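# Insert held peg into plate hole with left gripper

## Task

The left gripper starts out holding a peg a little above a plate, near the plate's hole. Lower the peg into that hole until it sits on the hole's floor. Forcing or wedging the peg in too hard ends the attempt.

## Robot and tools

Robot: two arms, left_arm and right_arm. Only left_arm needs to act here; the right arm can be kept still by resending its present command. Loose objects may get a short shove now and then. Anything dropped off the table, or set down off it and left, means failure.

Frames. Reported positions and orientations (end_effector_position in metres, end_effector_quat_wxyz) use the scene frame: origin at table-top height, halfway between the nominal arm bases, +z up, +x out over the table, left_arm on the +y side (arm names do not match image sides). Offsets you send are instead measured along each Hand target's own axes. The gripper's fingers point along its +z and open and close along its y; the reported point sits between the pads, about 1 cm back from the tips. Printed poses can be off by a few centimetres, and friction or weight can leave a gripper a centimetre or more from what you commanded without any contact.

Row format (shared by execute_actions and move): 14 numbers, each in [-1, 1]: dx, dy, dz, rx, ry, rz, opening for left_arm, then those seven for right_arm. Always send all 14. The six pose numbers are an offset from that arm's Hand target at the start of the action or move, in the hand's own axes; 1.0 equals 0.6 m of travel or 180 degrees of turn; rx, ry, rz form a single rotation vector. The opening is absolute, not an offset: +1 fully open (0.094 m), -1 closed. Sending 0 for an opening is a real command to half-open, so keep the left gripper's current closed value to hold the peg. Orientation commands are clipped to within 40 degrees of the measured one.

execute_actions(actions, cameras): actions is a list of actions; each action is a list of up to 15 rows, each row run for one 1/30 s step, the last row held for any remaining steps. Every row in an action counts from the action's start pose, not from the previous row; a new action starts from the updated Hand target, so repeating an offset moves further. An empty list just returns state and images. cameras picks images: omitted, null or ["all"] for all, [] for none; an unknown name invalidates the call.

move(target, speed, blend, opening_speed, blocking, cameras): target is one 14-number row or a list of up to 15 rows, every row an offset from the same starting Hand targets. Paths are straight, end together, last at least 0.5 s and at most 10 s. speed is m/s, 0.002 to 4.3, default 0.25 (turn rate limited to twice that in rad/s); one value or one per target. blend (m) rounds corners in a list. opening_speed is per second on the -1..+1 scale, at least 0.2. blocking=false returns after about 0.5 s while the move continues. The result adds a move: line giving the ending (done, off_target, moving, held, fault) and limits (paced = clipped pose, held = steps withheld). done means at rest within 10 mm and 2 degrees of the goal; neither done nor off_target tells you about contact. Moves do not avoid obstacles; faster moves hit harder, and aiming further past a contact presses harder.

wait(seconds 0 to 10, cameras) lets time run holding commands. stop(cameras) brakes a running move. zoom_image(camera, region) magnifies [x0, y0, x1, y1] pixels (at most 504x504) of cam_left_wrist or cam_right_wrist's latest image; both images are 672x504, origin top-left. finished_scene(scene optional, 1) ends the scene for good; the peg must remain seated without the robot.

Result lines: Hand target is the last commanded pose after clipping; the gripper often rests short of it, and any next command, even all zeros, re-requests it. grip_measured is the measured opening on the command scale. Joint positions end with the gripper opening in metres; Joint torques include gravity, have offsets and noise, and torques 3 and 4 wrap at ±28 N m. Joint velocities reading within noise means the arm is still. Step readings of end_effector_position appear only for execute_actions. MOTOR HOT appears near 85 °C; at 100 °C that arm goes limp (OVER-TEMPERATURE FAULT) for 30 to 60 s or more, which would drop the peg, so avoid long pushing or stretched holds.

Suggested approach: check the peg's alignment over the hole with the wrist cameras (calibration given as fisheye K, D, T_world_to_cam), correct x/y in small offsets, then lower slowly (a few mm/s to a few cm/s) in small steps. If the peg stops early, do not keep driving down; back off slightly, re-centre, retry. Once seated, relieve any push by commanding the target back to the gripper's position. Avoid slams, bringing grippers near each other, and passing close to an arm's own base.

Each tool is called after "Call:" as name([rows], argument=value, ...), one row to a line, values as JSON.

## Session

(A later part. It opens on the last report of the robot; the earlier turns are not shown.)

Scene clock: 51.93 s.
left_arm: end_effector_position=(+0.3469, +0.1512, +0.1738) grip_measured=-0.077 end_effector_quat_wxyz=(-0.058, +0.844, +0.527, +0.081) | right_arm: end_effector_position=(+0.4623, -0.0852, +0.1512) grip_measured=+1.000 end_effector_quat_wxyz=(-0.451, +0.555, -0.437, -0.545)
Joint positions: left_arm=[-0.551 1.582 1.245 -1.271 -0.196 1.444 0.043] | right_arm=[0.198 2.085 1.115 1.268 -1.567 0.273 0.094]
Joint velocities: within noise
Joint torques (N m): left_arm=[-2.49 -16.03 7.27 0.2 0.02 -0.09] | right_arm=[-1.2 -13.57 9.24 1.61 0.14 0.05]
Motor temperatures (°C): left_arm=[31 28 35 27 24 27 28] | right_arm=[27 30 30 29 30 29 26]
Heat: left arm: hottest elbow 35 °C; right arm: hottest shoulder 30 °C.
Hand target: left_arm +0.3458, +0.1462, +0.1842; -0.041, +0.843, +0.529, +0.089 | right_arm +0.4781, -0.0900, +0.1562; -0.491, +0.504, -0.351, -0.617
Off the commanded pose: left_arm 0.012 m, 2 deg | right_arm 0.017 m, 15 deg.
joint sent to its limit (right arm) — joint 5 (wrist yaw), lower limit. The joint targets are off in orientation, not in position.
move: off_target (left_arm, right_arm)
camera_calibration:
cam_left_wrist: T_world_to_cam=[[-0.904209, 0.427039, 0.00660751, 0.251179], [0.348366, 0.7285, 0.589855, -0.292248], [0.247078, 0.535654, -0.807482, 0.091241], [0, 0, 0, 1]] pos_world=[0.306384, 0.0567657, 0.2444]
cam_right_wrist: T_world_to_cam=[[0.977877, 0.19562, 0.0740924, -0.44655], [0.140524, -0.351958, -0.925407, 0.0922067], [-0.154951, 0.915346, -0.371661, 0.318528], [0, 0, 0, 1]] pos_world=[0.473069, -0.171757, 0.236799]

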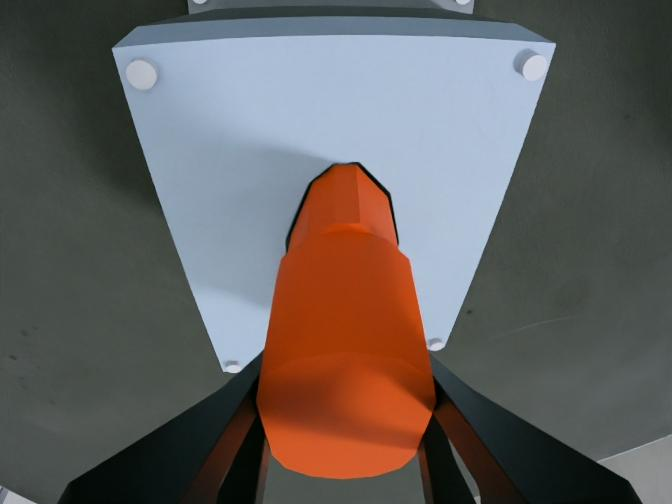

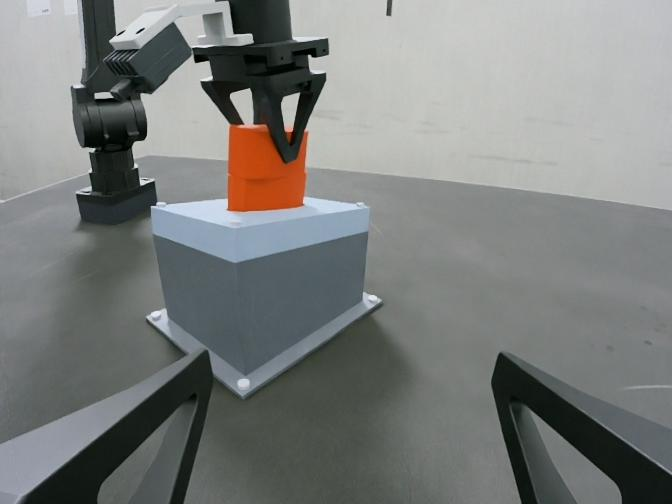

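Call:
move(target=[-0.0042,0,0.0196,0,0,0,-1,0,0,0,0,0,0,1], speed=0.03)

Call:
zoom_image(camera="cam_left_wrist", region=[280, 140, 420, 240])

Call:
zoom_image(camera="cam_right_wrist", region=[200, 130, 330, 240])

Scene clock: 52.97 s.
left_arm: end_effector_position=(+0.3468, +0.1507, +0.1667) grip_measured=-0.077 end_effector_quat_wxyz=(-0.053, +0.844, +0.528, +0.083) | right_arm: end_effector_position=(+0.4623, -0.0852, +0.1512) grip_measured=+1.000 end_effector_quat_wxyz=(-0.451, +0.555, -0.437, -0.545)
Joint positions: left_arm=[-0.552 1.582 1.226 -1.241 -0.195 1.443 0.043] | right_arm=[0.198 2.085 1.115 1.268 -1.567 0.273 0.094]
Joint velocities: within noise
Joint torques (N m): left_arm=[-2.61 -15.15 7.15 0.23 -0.02 -0.09] | right_arm=[-1.2 -13.8 9.21 1.59 0.13 0.04]
Motor temperatures (°C): left_arm=[31 28 35 27 24 27 28] | right_arm=[27 30 30 29 30 29 26]
Heat: left arm: hottest elbow 35 °C; right arm: hottest shoulder 30 °C.
Hand target: left_arm +0.3459, +0.1458, +0.1722; -0.041, +0.843, +0.528, +0.089 | right_arm +0.4781, -0.0900, +0.1562; -0.491, +0.504, -0.351, -0.617
Off the commanded pose: left_arm 0.007 m, 1 deg | right_arm 0.017 m, 15 deg.
joint sent to its limit (right arm) — joint 5 (wrist yaw), lower limit. The joint targets are off in orientation, not in position.
move: off_target (right_arm)
camera_calibration:
cam_left_wrist: T_world_to_cam=[[-0.904225, 0.427033, -0.00442678, 0.253121], [0.343048, 0.732487, 0.588032, -0.286137], [0.254352, 0.530195, -0.808826, 0.0843667], [0, 0, 0, 1]] pos_world=[0.305579, 0.0567698, 0.237616]
cam_right_wrist: T_world_to_cam=[[0.977877, 0.19562, 0.0740924, -0.44655], [0.140524, -0.351958, -0.925407, 0.0922067], [-0.154951, 0.915346, -0.371661, 0.318528], [0, 0, 0, 1]] pos_world=[0.473069, -0.171757, 0.236799]

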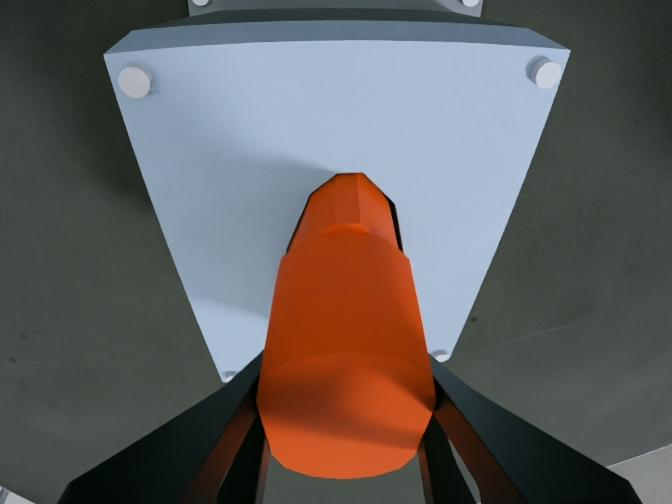

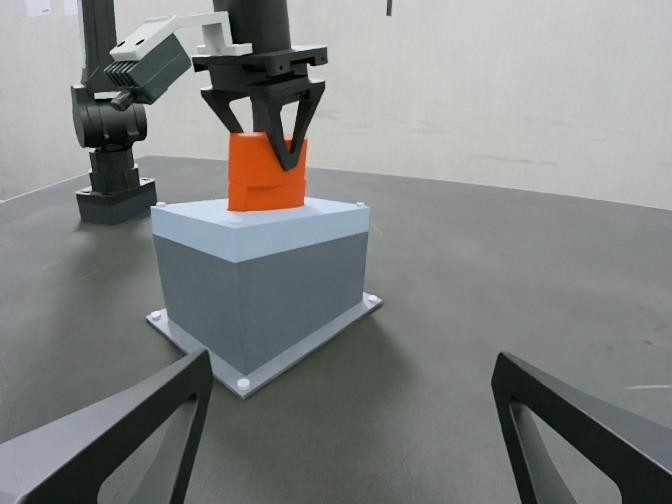

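Scaled by 3.600 from the camera's 672x504 image, which has a finer 960x720 frame.

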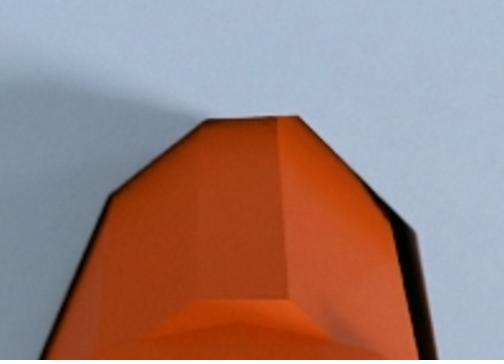

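Scaled by 3.877 from the camera's 672x504 image, which has a finer 960x720 frame.

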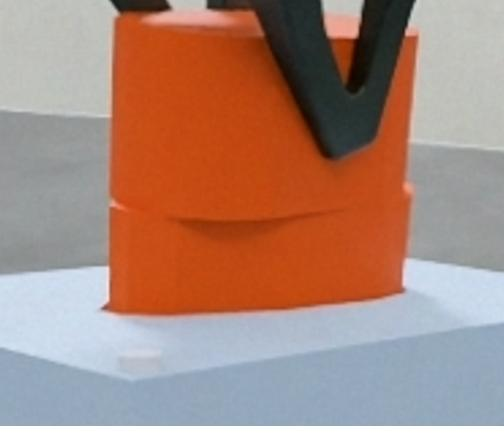

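Call:
move(target=[-0.0035,-0.0013,0.0196,0,0,0,-1,0,0,0,0,0,0,1], speed=0.03)

Call:
zoom_image(camera="cam_left_wrist", region=[280, 140, 420, 240])

Call:
zoom_image(camera="cam_right_wrist", region=[200, 130, 330, 240])

Scene clock: 54.03 s.
left_arm: end_effector_position=(+0.3469, +0.1506, +0.1592) grip_measured=-0.077 end_effector_quat_wxyz=(-0.047, +0.843, +0.529, +0.086) | right_arm: end_effector_position=(+0.4623, -0.0852, +0.1512) grip_measured=+1.000 end_effector_quat_wxyz=(-0.451, +0.555, -0.437, -0.545)
Joint positions: left_arm=[-0.552 1.582 1.205 -1.207 -0.195 1.443 0.043] | right_arm=[0.198 2.085 1.115 1.268 -1.567 0.273 0.094]
Joint velocities: within noise
Joint torques (N m): left_arm=[-2.49 -14.33 7.1 0.21 -0.02 -0.09] | right_arm=[-1.08 -13.74 9.22 1.58 0.13 0.04]
Motor temperatures (°C): left_arm=[31 28 35 27 24 27 28] | right_arm=[27 30 30 29 30 29 26]
Heat: left arm: hottest elbow 35 °C; right arm: hottest shoulder 30 °C.
Hand target: left_arm +0.3456, +0.1462, +0.1602; -0.041, +0.843, +0.528, +0.089 | right_arm +0.4781, -0.0900, +0.1562; -0.491, +0.504, -0.351, -0.617
Off the commanded pose: left_arm 0.005 m, 1 deg | right_arm 0.017 m, 15 deg.
joint sent to its limit (right arm) — joint 5 (wrist yaw), lower limit. The joint targets are off in orientation, not in position.
move: off_target (right_arm)
camera_calibration:
cam_left_wrist: T_world_to_cam=[[-0.904115, 0.426971, -0.0165033, 0.255118], [0.337045, 0.736372, 0.586649, -0.279957], [0.262635, 0.524836, -0.809673, 0.0763111], [0, 0, 0, 1]] pos_world=[0.304972, 0.057174, 0.230234]
cam_right_wrist: T_world_to_cam=[[0.977877, 0.19562, 0.0740924, -0.44655], [0.140524, -0.351958, -0.925407, 0.0922067], [-0.154951, 0.915346, -0.371661, 0.318528], [0, 0, 0, 1]] pos_world=[0.473069, -0.171757, 0.236799]

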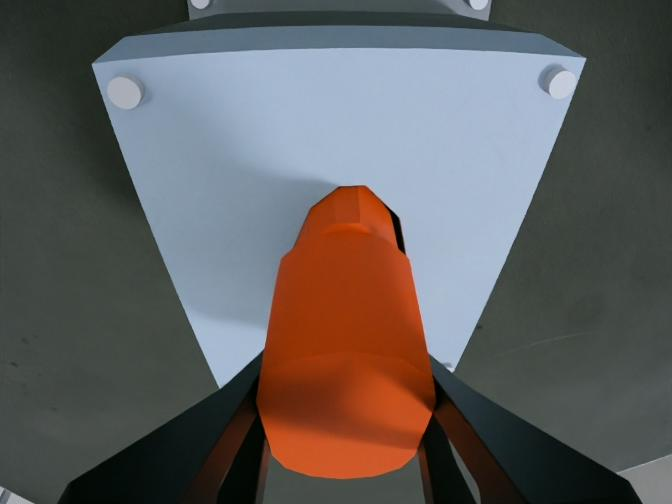

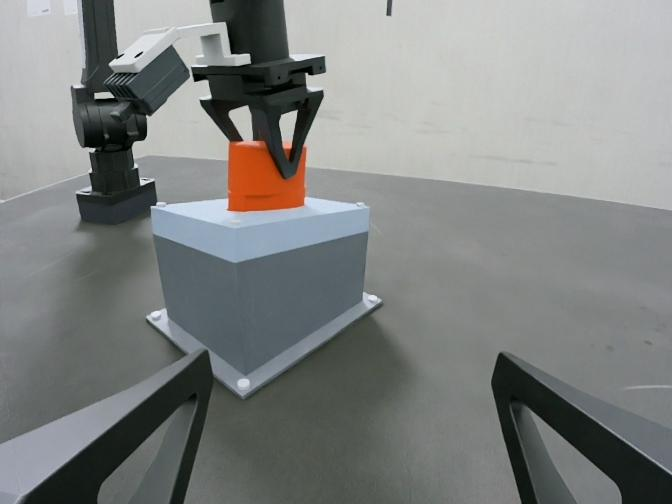

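Scaled by 3.600 from the camera's 672x504 image, which has a finer 960x720 frame.

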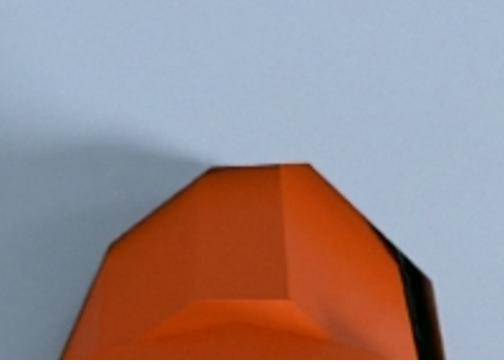

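Scaled by 3.877 from the camera's 672x504 image, which has a finer 960x720 frame.

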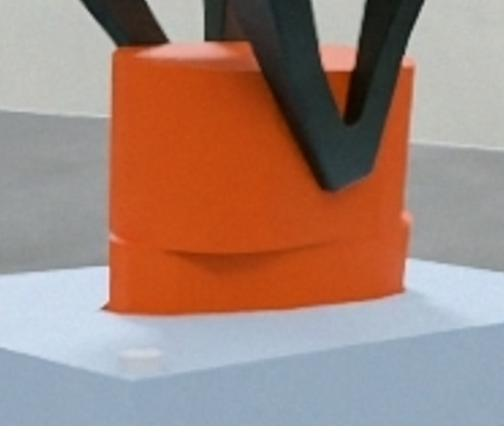

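Call:
move(target=[-0.0035,-0.002,0.0196,0.004,0,0,-1,0,0,0,0,0,0,1], speed=0.03)

Call:
zoom_image(camera="cam_left_wrist", region=[280, 140, 420, 260])

Call:
zoom_image(camera="cam_right_wrist", region=[200, 130, 330, 240])

Scene clock: 55.00 s.
left_arm: end_effector_position=(+0.3467, +0.1503, +0.1572) grip_measured=-0.077 end_effector_quat_wxyz=(-0.045, +0.843, +0.529, +0.086) | right_arm: end_effector_position=(+0.4623, -0.0852, +0.1512) grip_measured=+1.000 end_effector_quat_wxyz=(-0.451, +0.555, -0.437, -0.545)
Joint positions: left_arm=[-0.553 1.582 1.2 -1.199 -0.194 1.443 0.043] | right_arm=[0.198 2.085 1.115 1.268 -1.567 0.273 0.094]
Joint velocities: within noise
Joint torques (N m): left_arm=[-2.43 -12.92 6.54 0.5 0 -0.1] | right_arm=[-1.08 -13.68 9.22 1.61 0.14 0.03]
Motor temperatures (°C): left_arm=[31 28 35 27 24 27 28] | right_arm=[27 30 30 29 30 29 26]
Heat: left arm: hottest elbow 35 °C; right arm: hottest shoulder 30 °C.
Hand target: left_arm +0.3449, +0.1467, +0.1483; -0.046, +0.843, +0.529, +0.086 | right_arm +0.4781, -0.0900, +0.1562; -0.491, +0.504, -0.351, -0.617
Off the commanded pose: left_arm 0.010 m, 0 deg | right_arm 0.017 m, 15 deg.
joint sent to its limit (right arm) — joint 5 (wrist yaw), lower limit. The joint targets are off in orientation, not in position.
move: off_target (right_arm)
camera_calibration:
cam_left_wrist: T_world_to_cam=[[-0.903897, 0.427308, -0.0194399, 0.255353], [0.336206, 0.737814, 0.585317, -0.278219], [0.264454, 0.522531, -0.810571, 0.0747973], [0, 0, 0, 1]] pos_world=[0.304571, 0.0570752, 0.228439]
cam_right_wrist: T_world_to_cam=[[0.977877, 0.19562, 0.0740924, -0.44655], [0.140524, -0.351958, -0.925407, 0.0922067], [-0.154951, 0.915346, -0.371661, 0.318528], [0, 0, 0, 1]] pos_world=[0.473069, -0.171757, 0.236799]

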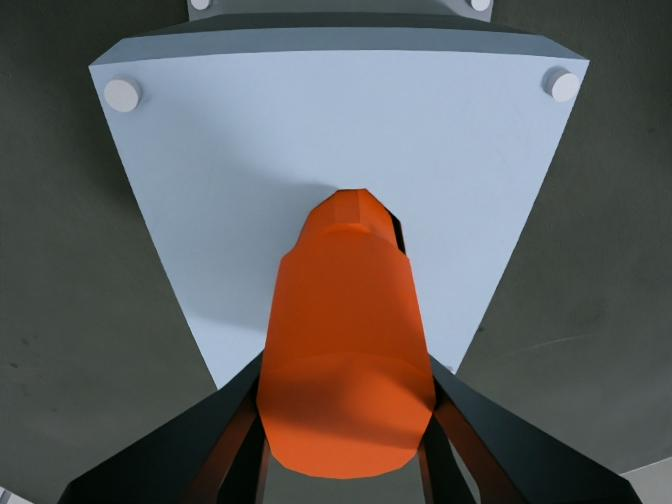

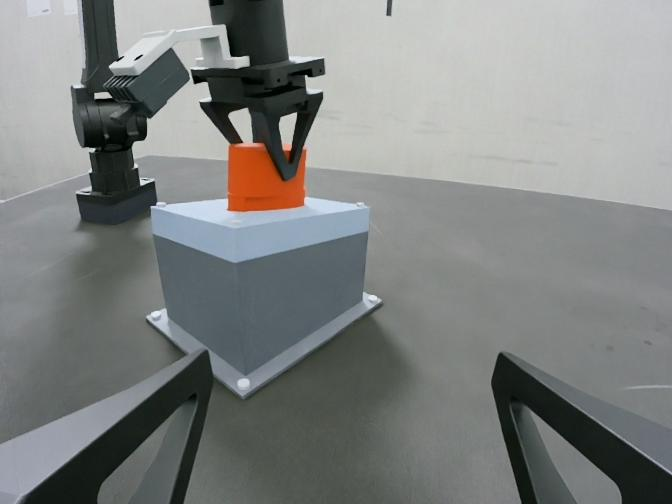

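Scaled by 3.600 from the camera's 672x504 image, which has a finer 960x720 frame.

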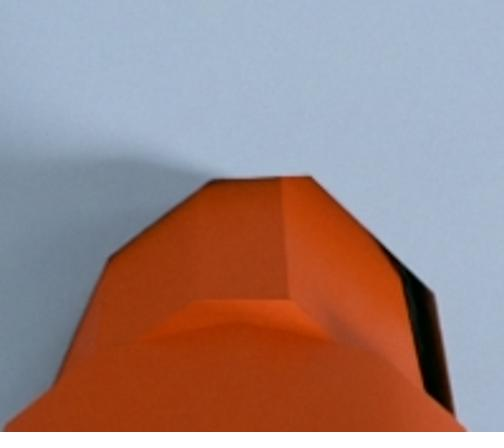

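Scaled by 3.877 from the camera's 672x504 image, which has a finer 960x720 frame.

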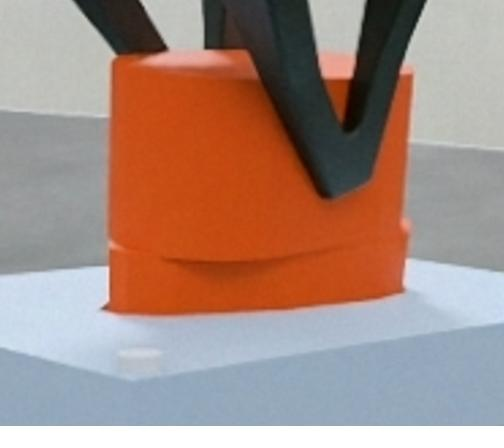

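Call:
move([
  [0.0073,0,-0.0223,0.0095,0,0,-1,0,0,0,0,0,0,1],
  [0.0028,0,0.0,0.0095,0,0,-1,0,0,0,0,0,0,1],
], speed=0.03)

Call:
zoom_image(camera="cam_left_wrist", region=[280, 140, 420, 260])

Call:
zoom_image(camera="cam_right_wrist", region=[200, 130, 330, 240])

Scene clock: 57.13 s.
left_arm: end_effector_position=(+0.3443, +0.1514, +0.1567) grip_measured=-0.077 end_effector_quat_wxyz=(-0.050, +0.844, +0.528, +0.082) | right_arm: end_effector_position=(+0.4623, -0.0852, +0.1512) grip_measured=+1.000 end_effector_quat_wxyz=(-0.451, +0.555, -0.437, -0.545)
Joint positions: left_arm=[-0.553 1.583 1.2 -1.21 -0.191 1.442 0.043] | right_arm=[0.198 2.085 1.115 1.268 -1.567 0.273 0.094]
Joint velocities: within noise
Joint torques (N m): left_arm=[-2.02 -11.63 8.02 -0.32 0.05 -0.11] | right_arm=[-1.14 -13.68 9.22 1.58 0.13 0.04]
Motor temperatures (°C): left_arm=[31 28 34 27 24 27 28] | right_arm=[27 30 30 29 30 29 26]
Heat: left arm: hottest elbow 34 °C; right arm: hottest shoulder 30 °C.
Hand target: left_arm +0.3456, +0.1482, +0.1486; -0.059, +0.842, +0.530, +0.078 | right_arm +0.4781, -0.0900, +0.1562; -0.491, +0.504, -0.351, -0.617
Off the commanded pose: left_arm 0.009 m, 1 deg | right_arm 0.017 m, 15 deg.
joint sent to its limit (right arm) — joint 5 (wrist yaw), lower limit. The joint targets are off in orientation, not in position.
move: off_target (right_arm)
camera_calibration:
cam_left_wrist: T_world_to_cam=[[-0.90422, 0.427003, -0.00739921, 0.250977], [0.342547, 0.735505, 0.584546, -0.279565], [0.255045, 0.526023, -0.811327, 0.0773368], [0, 0, 0, 1]] pos_world=[0.302978, 0.057773, 0.228021]
cam_right_wrist: T_world_to_cam=[[0.977877, 0.19562, 0.0740924, -0.44655], [0.140524, -0.351958, -0.925407, 0.0922067], [-0.154951, 0.915346, -0.371661, 0.318528], [0, 0, 0, 1]] pos_world=[0.473069, -0.171757, 0.236799]

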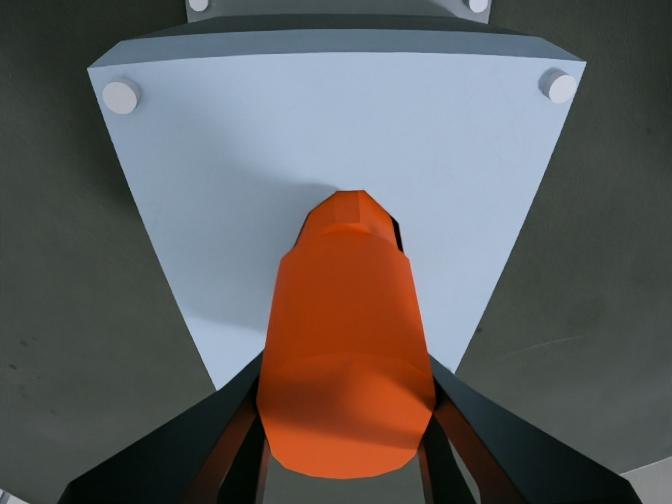

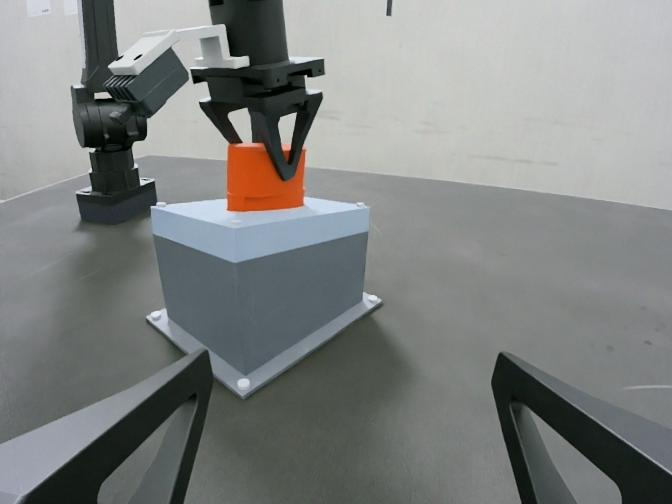

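Scaled by 3.600 from the camera's 672x504 image, which has a finer 960x720 frame.

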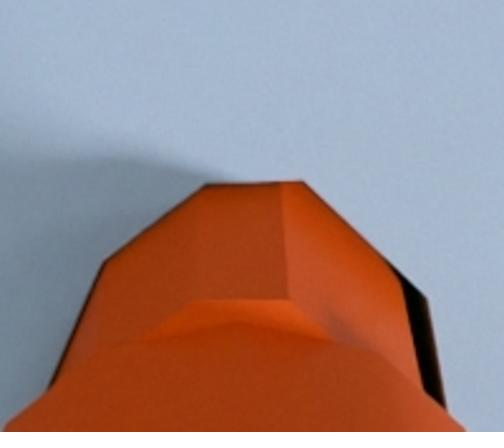

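Scaled by 3.877 from the camera's 672x504 image, which has a finer 960x720 frame.

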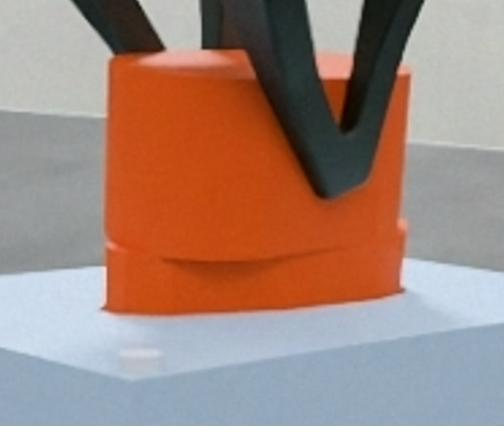

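Call:
move(target=[0.002,0,-0.009,0,0,0,-1,0,0,0,0,0,0,1], speed=0.03, cameras=[])

Call:
move(target=[0,0,0,0,0,0,0.3,0,0,0,0,0,0,1], opening_speed=0.4)

Call:
zoom_image(camera="cam_right_wrist", region=[200, 130, 330, 240])

Call:
zoom_image(camera="cam_left_wrist", region=[220, 140, 480, 400])

Scene clock: 58.27 s.
left_arm: end_effector_position=(+0.3443, +0.1514, +0.1567) grip_measured=-0.077 end_effector_quat_wxyz=(-0.050, +0.844, +0.528, +0.082) | right_arm: end_effector_position=(+0.4623, -0.0852, +0.1512) grip_measured=+1.000 end_effector_quat_wxyz=(-0.451, +0.555, -0.437, -0.545)
Joint positions: left_arm=[-0.553 1.583 1.2 -1.21 -0.191 1.442 0.043] | right_arm=[0.198 2.085 1.115 1.268 -1.567 0.273 0.094]
Joint velocities: within noise
Joint torques (N m): left_arm=[-1.96 -12.1 8.66 -0.8 0.05 -0.1] | right_arm=[-1.26 -13.68 9.22 1.62 0.13 0.05]
Motor temperatures (°C): left_arm=[31 28 34 27 24 27 28] | right_arm=[27 30 30 29 30 29 26]
Heat: left arm: hottest elbow 34 °C; right arm: hottest shoulder 30 °C.
Hand target: left_arm +0.3457, +0.1483, +0.1541; -0.059, +0.842, +0.530, +0.078 | right_arm +0.4781, -0.0900, +0.1562; -0.491, +0.504, -0.351, -0.617
Off the commanded pose: left_arm 0.004 m, 1 deg | right_arm 0.017 m, 15 deg.
joint sent to its limit (right arm) — joint 5 (wrist yaw), lower limit. The joint targets are off in orientation, not in position.
move: off_target (right_arm)
No camera images: "cameras" was empty.

Scene clock: 61.83 s.
left_arm: end_effector_position=(+0.3421, +0.1529, +0.1511) grip_measured=+0.297 end_effector_quat_wxyz=(-0.061, +0.844, +0.528, +0.077) | right_arm: end_effector_position=(+0.4623, -0.0852, +0.1512) grip_measured=+1.000 end_effector_quat_wxyz=(-0.451, +0.555, -0.437, -0.545)
Joint positions: left_arm=[-0.553 1.597 1.2 -1.22 -0.192 1.441 0.061] | right_arm=[0.198 2.085 1.115 1.268 -1.567 0.273 0.094]
Joint velocities: within noise
Joint torques (N m): left_arm=[-2.02 -13.27 8.58 -0.5 0.07 -0.08] | right_arm=[-1.2 -13.74 9.22 1.59 0.13 0.04]
Motor temperatures (°C): left_arm=[31 28 34 27 24 27 28] | right_arm=[27 30 31 29 30 29 26]
Heat: left arm: hottest elbow 34 °C; right arm: hottest elbow 31 °C.
Hand target: left_arm +0.3457, +0.1483, +0.1541; -0.059, +0.842, +0.530, +0.078 | right_arm +0.4781, -0.0900, +0.1562; -0.491, +0.504, -0.351, -0.617
Off the commanded pose: left_arm 0.007 m, 0 deg | right_arm 0.017 m, 15 deg.
joint sent to its limit (right arm) — joint 5 (wrist yaw), lower limit. The joint targets are off in orientation, not in position.
move: off_target (right_arm)
camera_calibration:
cam_left_wrist: T_world_to_cam=[[-0.904792, 0.42555, 0.0160766, 0.245239], [0.35293, 0.728196, 0.587513, -0.279514], [0.238309, 0.537251, -0.809055, 0.0761516], [0, 0, 0, 1]] pos_world=[0.302391, 0.0582669, 0.221886]
cam_right_wrist: T_world_to_cam=[[0.977877, 0.19562, 0.0740924, -0.44655], [0.140524, -0.351958, -0.925407, 0.0922067], [-0.154951, 0.915346, -0.371661, 0.318528], [0, 0, 0, 1]] pos_world=[0.473069, -0.171757, 0.236799]

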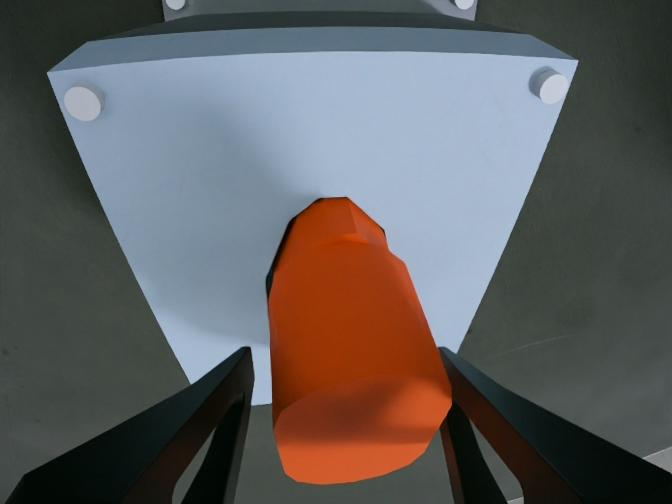

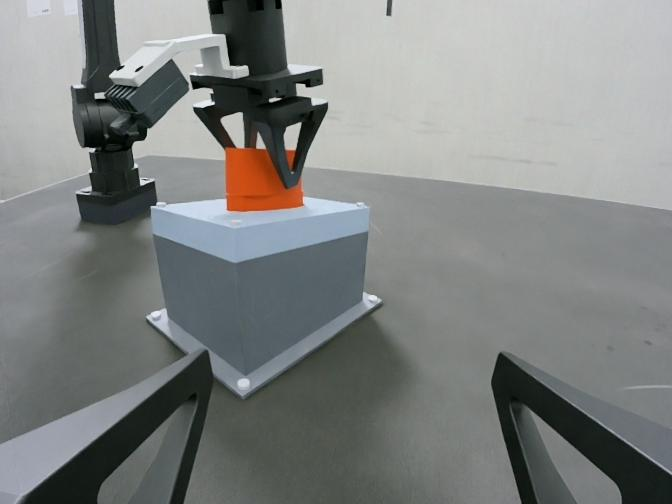

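Scaled by 3.877 from the camera's 672x504 image, which has a finer 960x720 frame.

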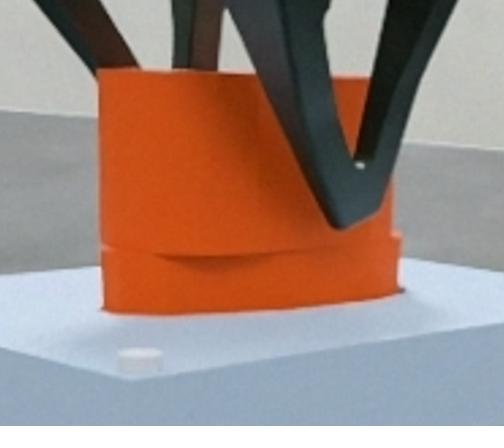

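Scaled by 1.938 from the camera's 672x504 image, which has a finer 960x720 frame.

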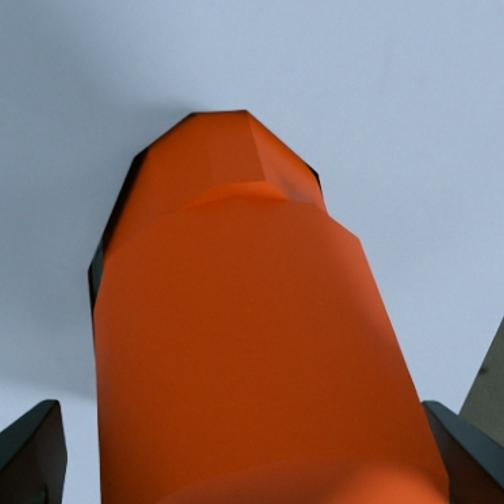

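Call:
move(target=[0,0,0,0,0,0,1,0,0,0,0,0,0,1], opening_speed=0.6)

Call:
zoom_image(camera="cam_right_wrist", region=[200, 130, 330, 240])

Scene clock: 63.60 s.
left_arm: end_effector_position=(+0.3421, +0.1529, +0.1511) grip_measured=+0.997 end_effector_quat_wxyz=(-0.061, +0.844, +0.528, +0.077) | right_arm: end_effector_position=(+0.4623, -0.0852, +0.1512) grip_measured=+1.000 end_effector_quat_wxyz=(-0.451, +0.555, -0.437, -0.545)
Joint positions: left_arm=[-0.553 1.597 1.2 -1.22 -0.192 1.441 0.094] | right_arm=[0.198 2.085 1.115 1.268 -1.567 0.273 0.094]
Joint velocities: within noise
Joint torques (N m): left_arm=[-2.08 -13.27 8.59 -0.5 0.07 -0.09] | right_arm=[-1.08 -13.63 9.21 1.62 0.13 0.04]
Motor temperatures (°C): left_arm=[31 28 34 27 24 27 28] | right_arm=[27 30 31 29 30 29 26]
Heat: left arm: hottest elbow 34 °C; right arm: hottest elbow 31 °C.
Hand target: left_arm +0.3457, +0.1483, +0.1541; -0.059, +0.842, +0.530, +0.078 | right_arm +0.4781, -0.0900, +0.1562; -0.491, +0.504, -0.351, -0.617
Off the commanded pose: left_arm 0.007 m, 0 deg | right_arm 0.017 m, 15 deg.
joint sent to its limit (right arm) — joint 5 (wrist yaw), lower limit. The joint targets are off in orientation, not in position.
move: off_target (right_arm)
camera_calibration:
cam_left_wrist: T_world_to_cam=[[-0.904792, 0.42555, 0.0160766, 0.245239], [0.35293, 0.728196, 0.587513, -0.279514], [0.238309, 0.537251, -0.809055, 0.0761516], [0, 0, 0, 1]] pos_world=[0.302391, 0.0582669, 0.221886]
cam_right_wrist: T_world_to_cam=[[0.977877, 0.19562, 0.0740924, -0.44655], [0.140524, -0.351958, -0.925407, 0.0922067], [-0.154951, 0.915346, -0.371661, 0.318528], [0, 0, 0, 1]] pos_world=[0.473069, -0.171757, 0.236799]

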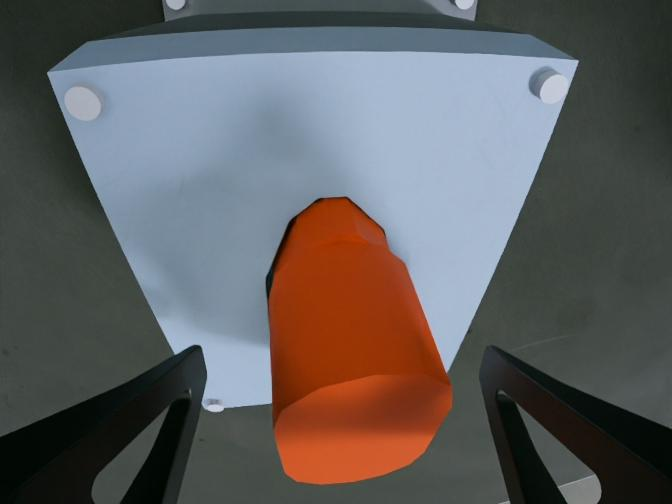

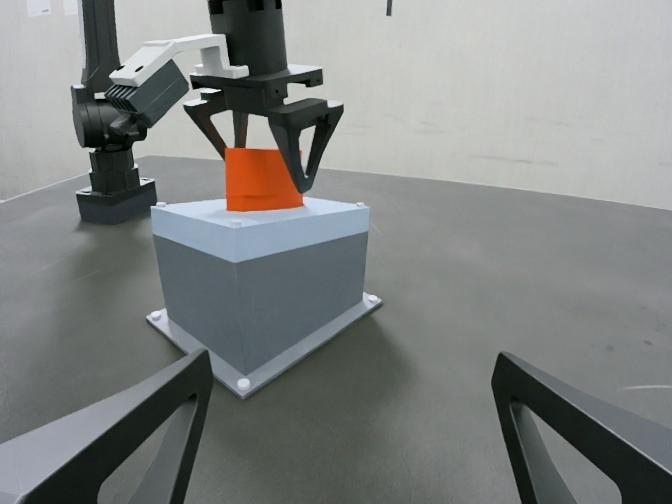

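Scaled by 3.877 from the camera's 672x504 image, which has a finer 960x720 frame.

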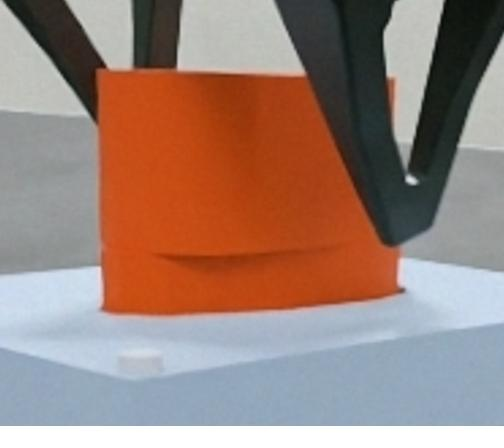

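Call:
move(target=[-0.03,0,-0.13,0,0,0,1,0,0,0,0,0,0,1], speed=0.15)

Call:
zoom_image(camera="cam_right_wrist", region=[200, 110, 330, 240])

Call:
zoom_image(camera="cam_left_wrist", region=[220, 50, 480, 310])

Scene clock: 65.40 s.
left_arm: end_effector_position=(+0.3214, +0.1316, +0.2055) grip_measured=+0.998 end_effector_quat_wxyz=(-0.082, +0.843, +0.528, +0.068) | right_arm: end_effector_position=(+0.4623, -0.0852, +0.1512) grip_measured=+1.000 end_effector_quat_wxyz=(-0.451, +0.555, -0.437, -0.545)
Joint positions: left_arm=[-0.617 1.571 1.316 -1.422 -0.186 1.37 0.094] | right_arm=[0.198 2.085 1.115 1.268 -1.567 0.273 0.094]
Joint velocities: within noise
Joint torques (N m): left_arm=[-2.43 -14.15 11.51 -0.76 0 -0.08] | right_arm=[-1.08 -13.68 9.21 1.61 0.14 0.04]
Motor temperatures (°C): left_arm=[31 28 34 27 24 27 28] | right_arm=[27 30 31 29 30 29 26]
Heat: left arm: hottest elbow 34 °C; right arm: hottest elbow 31 °C.
Hand target: left_arm +0.3327, +0.1182, +0.2272; -0.059, +0.842, +0.530, +0.078 | right_arm +0.4781, -0.0900, +0.1562; -0.491, +0.504, -0.351, -0.617
Off the commanded pose: left_arm 0.028 m, 3 deg | right_arm 0.017 m, 15 deg.
joint sent to its limit (right arm) — joint 5 (wrist yaw), lower limit. The joint targets are off in orientation, not in position.
move: off_target (left_arm, right_arm)
camera_calibration:
cam_left_wrist: T_world_to_cam=[[-0.905307, 0.420316, 0.0612726, 0.22615], [0.371879, 0.714609, 0.592486, -0.294055], [0.205246, 0.559168, -0.803247, 0.143108], [0, 0, 0, 1]] pos_world=[0.284716, 0.0350587, 0.275318]
cam_right_wrist: T_world_to_cam=[[0.977877, 0.19562, 0.0740924, -0.44655], [0.140524, -0.351958, -0.925407, 0.0922067], [-0.154951, 0.915346, -0.371661, 0.318528], [0, 0, 0, 1]] pos_world=[0.473069, -0.171757, 0.236799]

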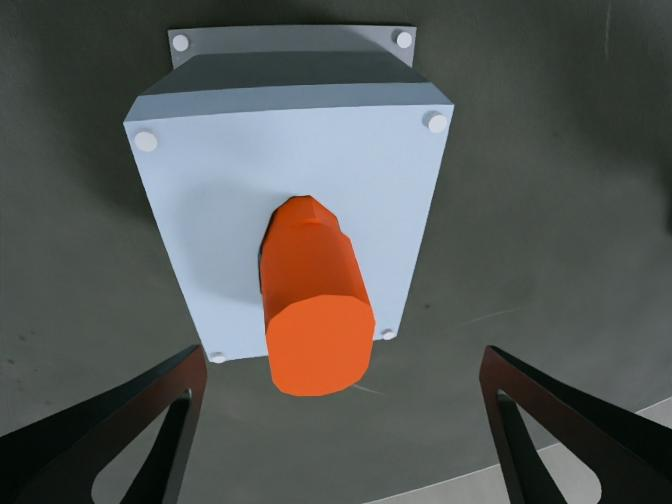

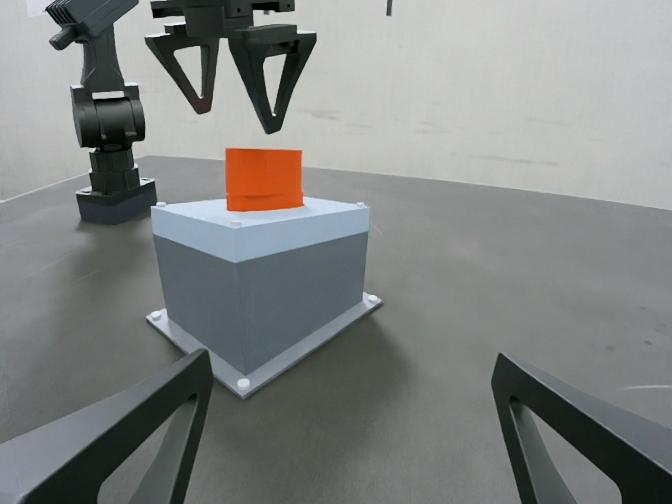

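Scaled by 3.877 from the camera's 672x504 image, which has a finer 960x720 frame.

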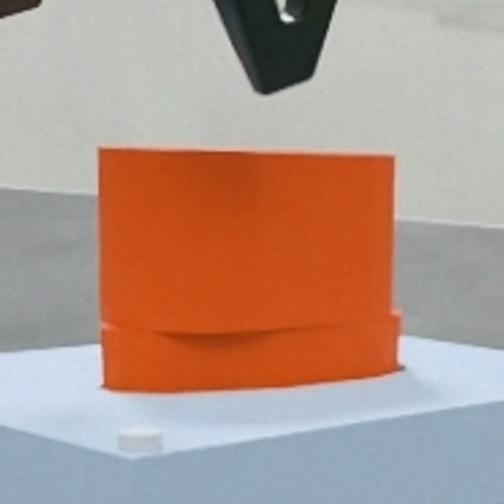

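Scaled by 1.938 from the camera's 672x504 image, which has a finer 960x720 frame.

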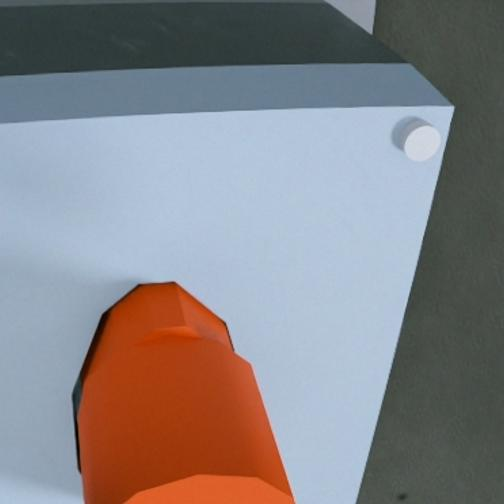

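Call:
move(target=[0.0732,0.0433,0.0212,0,0,0,1,0,0,0,0,0,0,1], speed=0.15, cameras=[])

Call:
move(target=[-0.0427,-0.0445,0.1018,0,0,0,1,0,0,0,0,0,0,1], speed=0.06)

Scene clock: 67.73 s.
left_arm: end_effector_position=(+0.3549, +0.1599, +0.2049) grip_measured=+0.998 end_effector_quat_wxyz=(-0.087, +0.841, +0.530, +0.065) | right_arm: end_effector_position=(+0.4623, -0.0852, +0.1512) grip_measured=+1.000 end_effector_quat_wxyz=(-0.451, +0.555, -0.437, -0.545)
Joint positions: left_arm=[-0.525 1.604 1.355 -1.42 -0.194 1.457 0.094] | right_arm=[0.198 2.085 1.115 1.268 -1.567 0.273 0.094]
Joint velocities: within noise
Joint torques (N m): left_arm=[-1.61 -13.86 11.85 0.01 0.09 0.12] | right_arm=[-1.2 -13.68 9.2 1.61 0.13 0.04]
Motor temperatures (°C): left_arm=[31 28 35 27 24 27 28] | right_arm=[27 31 31 29 30 29 26]
Heat: left arm: hottest elbow 35 °C; right arm: hottest shoulder 31 °C.
Hand target: left_arm +0.3757, +0.1482, +0.2226; -0.059, +0.842, +0.530, +0.078 | right_arm +0.4781, -0.0900, +0.1562; -0.491, +0.504, -0.351, -0.617
Off the commanded pose: left_arm 0.030 m, 4 deg | right_arm 0.017 m, 15 deg.
joint sent to its limit (right arm) — joint 5 (wrist yaw), lower limit. The joint targets are off in orientation, not in position.
move: off_target (left_arm, right_arm)
No camera images: "cameras" was empty.

Scene clock: 69.47 s.
left_arm: end_effector_position=(+0.3476, +0.1529, +0.1592) grip_measured=+0.998 end_effector_quat_wxyz=(-0.064, +0.842, +0.531, +0.076) | right_arm: end_effector_position=(+0.4623, -0.0852, +0.1512) grip_measured=+1.000 end_effector_quat_wxyz=(-0.451, +0.555, -0.437, -0.545)
Joint positions: left_arm=[-0.546 1.604 1.231 -1.25 -0.192 1.44 0.094] | right_arm=[0.198 2.085 1.115 1.268 -1.567 0.273 0.094]
Joint velocities: within noise
Joint torques (N m): left_arm=[-2.61 -14.45 6.79 0.14 0.09 -0.09] | right_arm=[-1.14 -13.74 9.22 1.58 0.13 0.04]
Motor temperatures (°C): left_arm=[31 28 35 27 24 27 28] | right_arm=[27 31 31 29 30 29 26]
Heat: left arm: hottest elbow 35 °C; right arm: hottest shoulder 31 °C.
Hand target: left_arm +0.3449, +0.1482, +0.1582; -0.059, +0.842, +0.530, +0.078 | right_arm +0.4781, -0.0900, +0.1562; -0.491, +0.504, -0.351, -0.617
Off the commanded pose: left_arm 0.006 m, 1 deg | right_arm 0.017 m, 15 deg.
joint sent to its limit (right arm) — joint 5 (wrist yaw), lower limit. The joint targets are off in orientation, not in position.
move: off_target (right_arm)
camera_calibration:
cam_left_wrist: T_world_to_cam=[[-0.907889, 0.418655, 0.0215918, 0.251251], [0.350178, 0.72906, 0.588087, -0.285611], [0.230464, 0.541479, -0.808509, 0.0834112], [0, 0, 0, 1]] pos_world=[0.308899, 0.0578749, 0.229978]
cam_right_wrist: T_world_to_cam=[[0.977877, 0.19562, 0.0740924, -0.44655], [0.140524, -0.351958, -0.925407, 0.0922067], [-0.154951, 0.915346, -0.371661, 0.318528], [0, 0, 0, 1]] pos_world=[0.473069, -0.171757, 0.236799]

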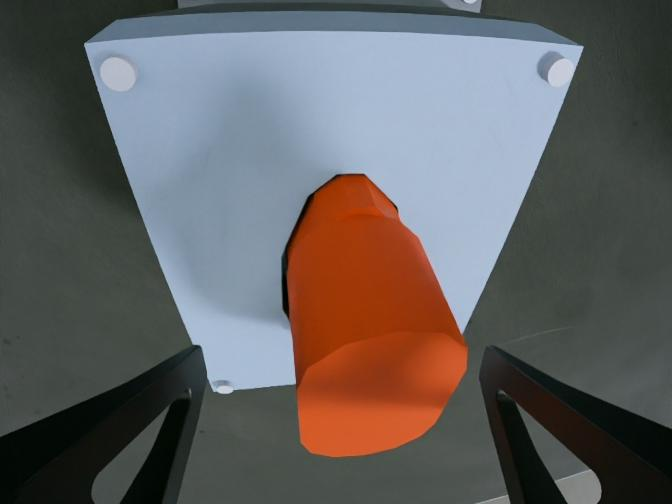

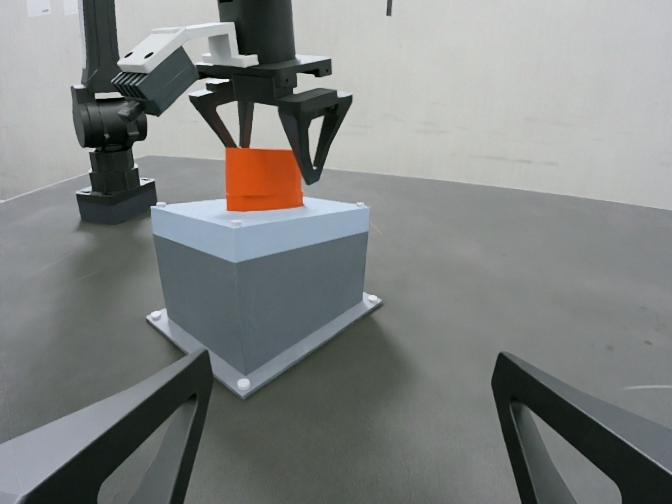

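Call:
move(target=[0,0,0,0,0,0,-0.3,0,0,0,0,0,0,1], opening_speed=0.4)

Call:
zoom_image(camera="cam_left_wrist", region=[280, 140, 420, 260])

Call:
zoom_image(camera="cam_right_wrist", region=[200, 130, 330, 240])

Scene clock: 73.13 s.
left_arm: end_effector_position=(+0.3464, +0.1535, +0.1579) grip_measured=-0.050 end_effector_quat_wxyz=(-0.065, +0.841, +0.531, +0.075) | right_arm: end_effector_position=(+0.4623, -0.0852, +0.1512) grip_measured=+1.000 end_effector_quat_wxyz=(-0.451, +0.555, -0.437, -0.545)
Joint positions: left_arm=[-0.546 1.604 1.228 -1.25 -0.191 1.439 0.045] | right_arm=[0.198 2.085 1.115 1.268 -1.567 0.273 0.094]
Joint velocities: within noise
Joint torques (N m): left_arm=[-2.61 -14.51 7.02 0.14 0.07 -0.07] | right_arm=[-1.03 -13.63 9.21 1.58 0.13 0.04]
Motor temperatures (°C): left_arm=[31 28 35 27 24 27 28] | right_arm=[27 31 31 29 30 29 26]
Heat: left arm: hottest elbow 35 °C; right arm: hottest shoulder 31 °C.
Hand target: left_arm +0.3448, +0.1481, +0.1582; -0.059, +0.842, +0.530, +0.078 | right_arm +0.4781, -0.0900, +0.1562; -0.491, +0.504, -0.351, -0.617
Off the commanded pose: left_arm 0.005 m, 1 deg | right_arm 0.017 m, 15 deg.
joint sent to its limit (right arm) — joint 5 (wrist yaw), lower limit. The joint targets are off in orientation, not in position.
move: off_target (right_arm)
camera_calibration:
cam_left_wrist: T_world_to_cam=[[-0.908328, 0.417526, 0.0247618, 0.249817], [0.350953, 0.728618, 0.588173, -0.284923], [0.227536, 0.542945, -0.808356, 0.0831009], [0, 0, 0, 1]] pos_world=[0.308002, 0.0581757, 0.228573]
cam_right_wrist: T_world_to_cam=[[0.977877, 0.19562, 0.0740924, -0.44655], [0.140524, -0.351958, -0.925407, 0.0922067], [-0.154951, 0.915346, -0.371661, 0.318528], [0, 0, 0, 1]] pos_world=[0.473069, -0.171757, 0.236799]

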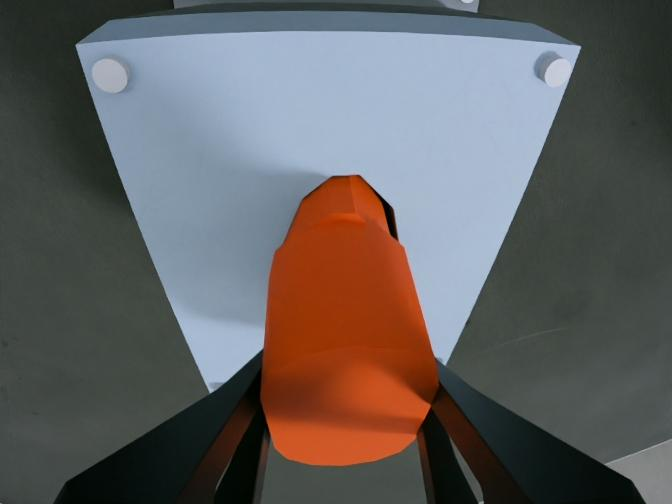

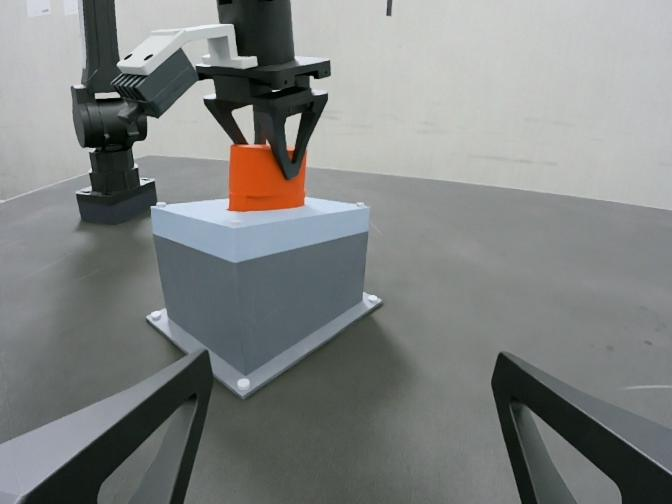

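Scaled by 3.600 from the camera's 672x504 image, which has a finer 960x720 frame.

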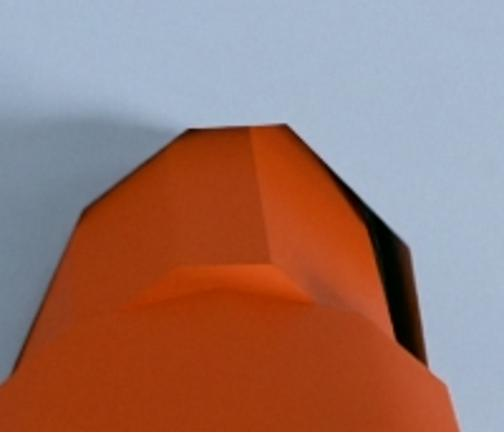

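Scaled by 3.877 from the camera's 672x504 image, which has a finer 960x720 frame.

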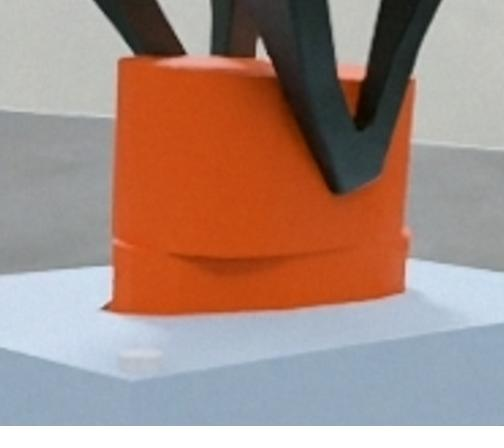

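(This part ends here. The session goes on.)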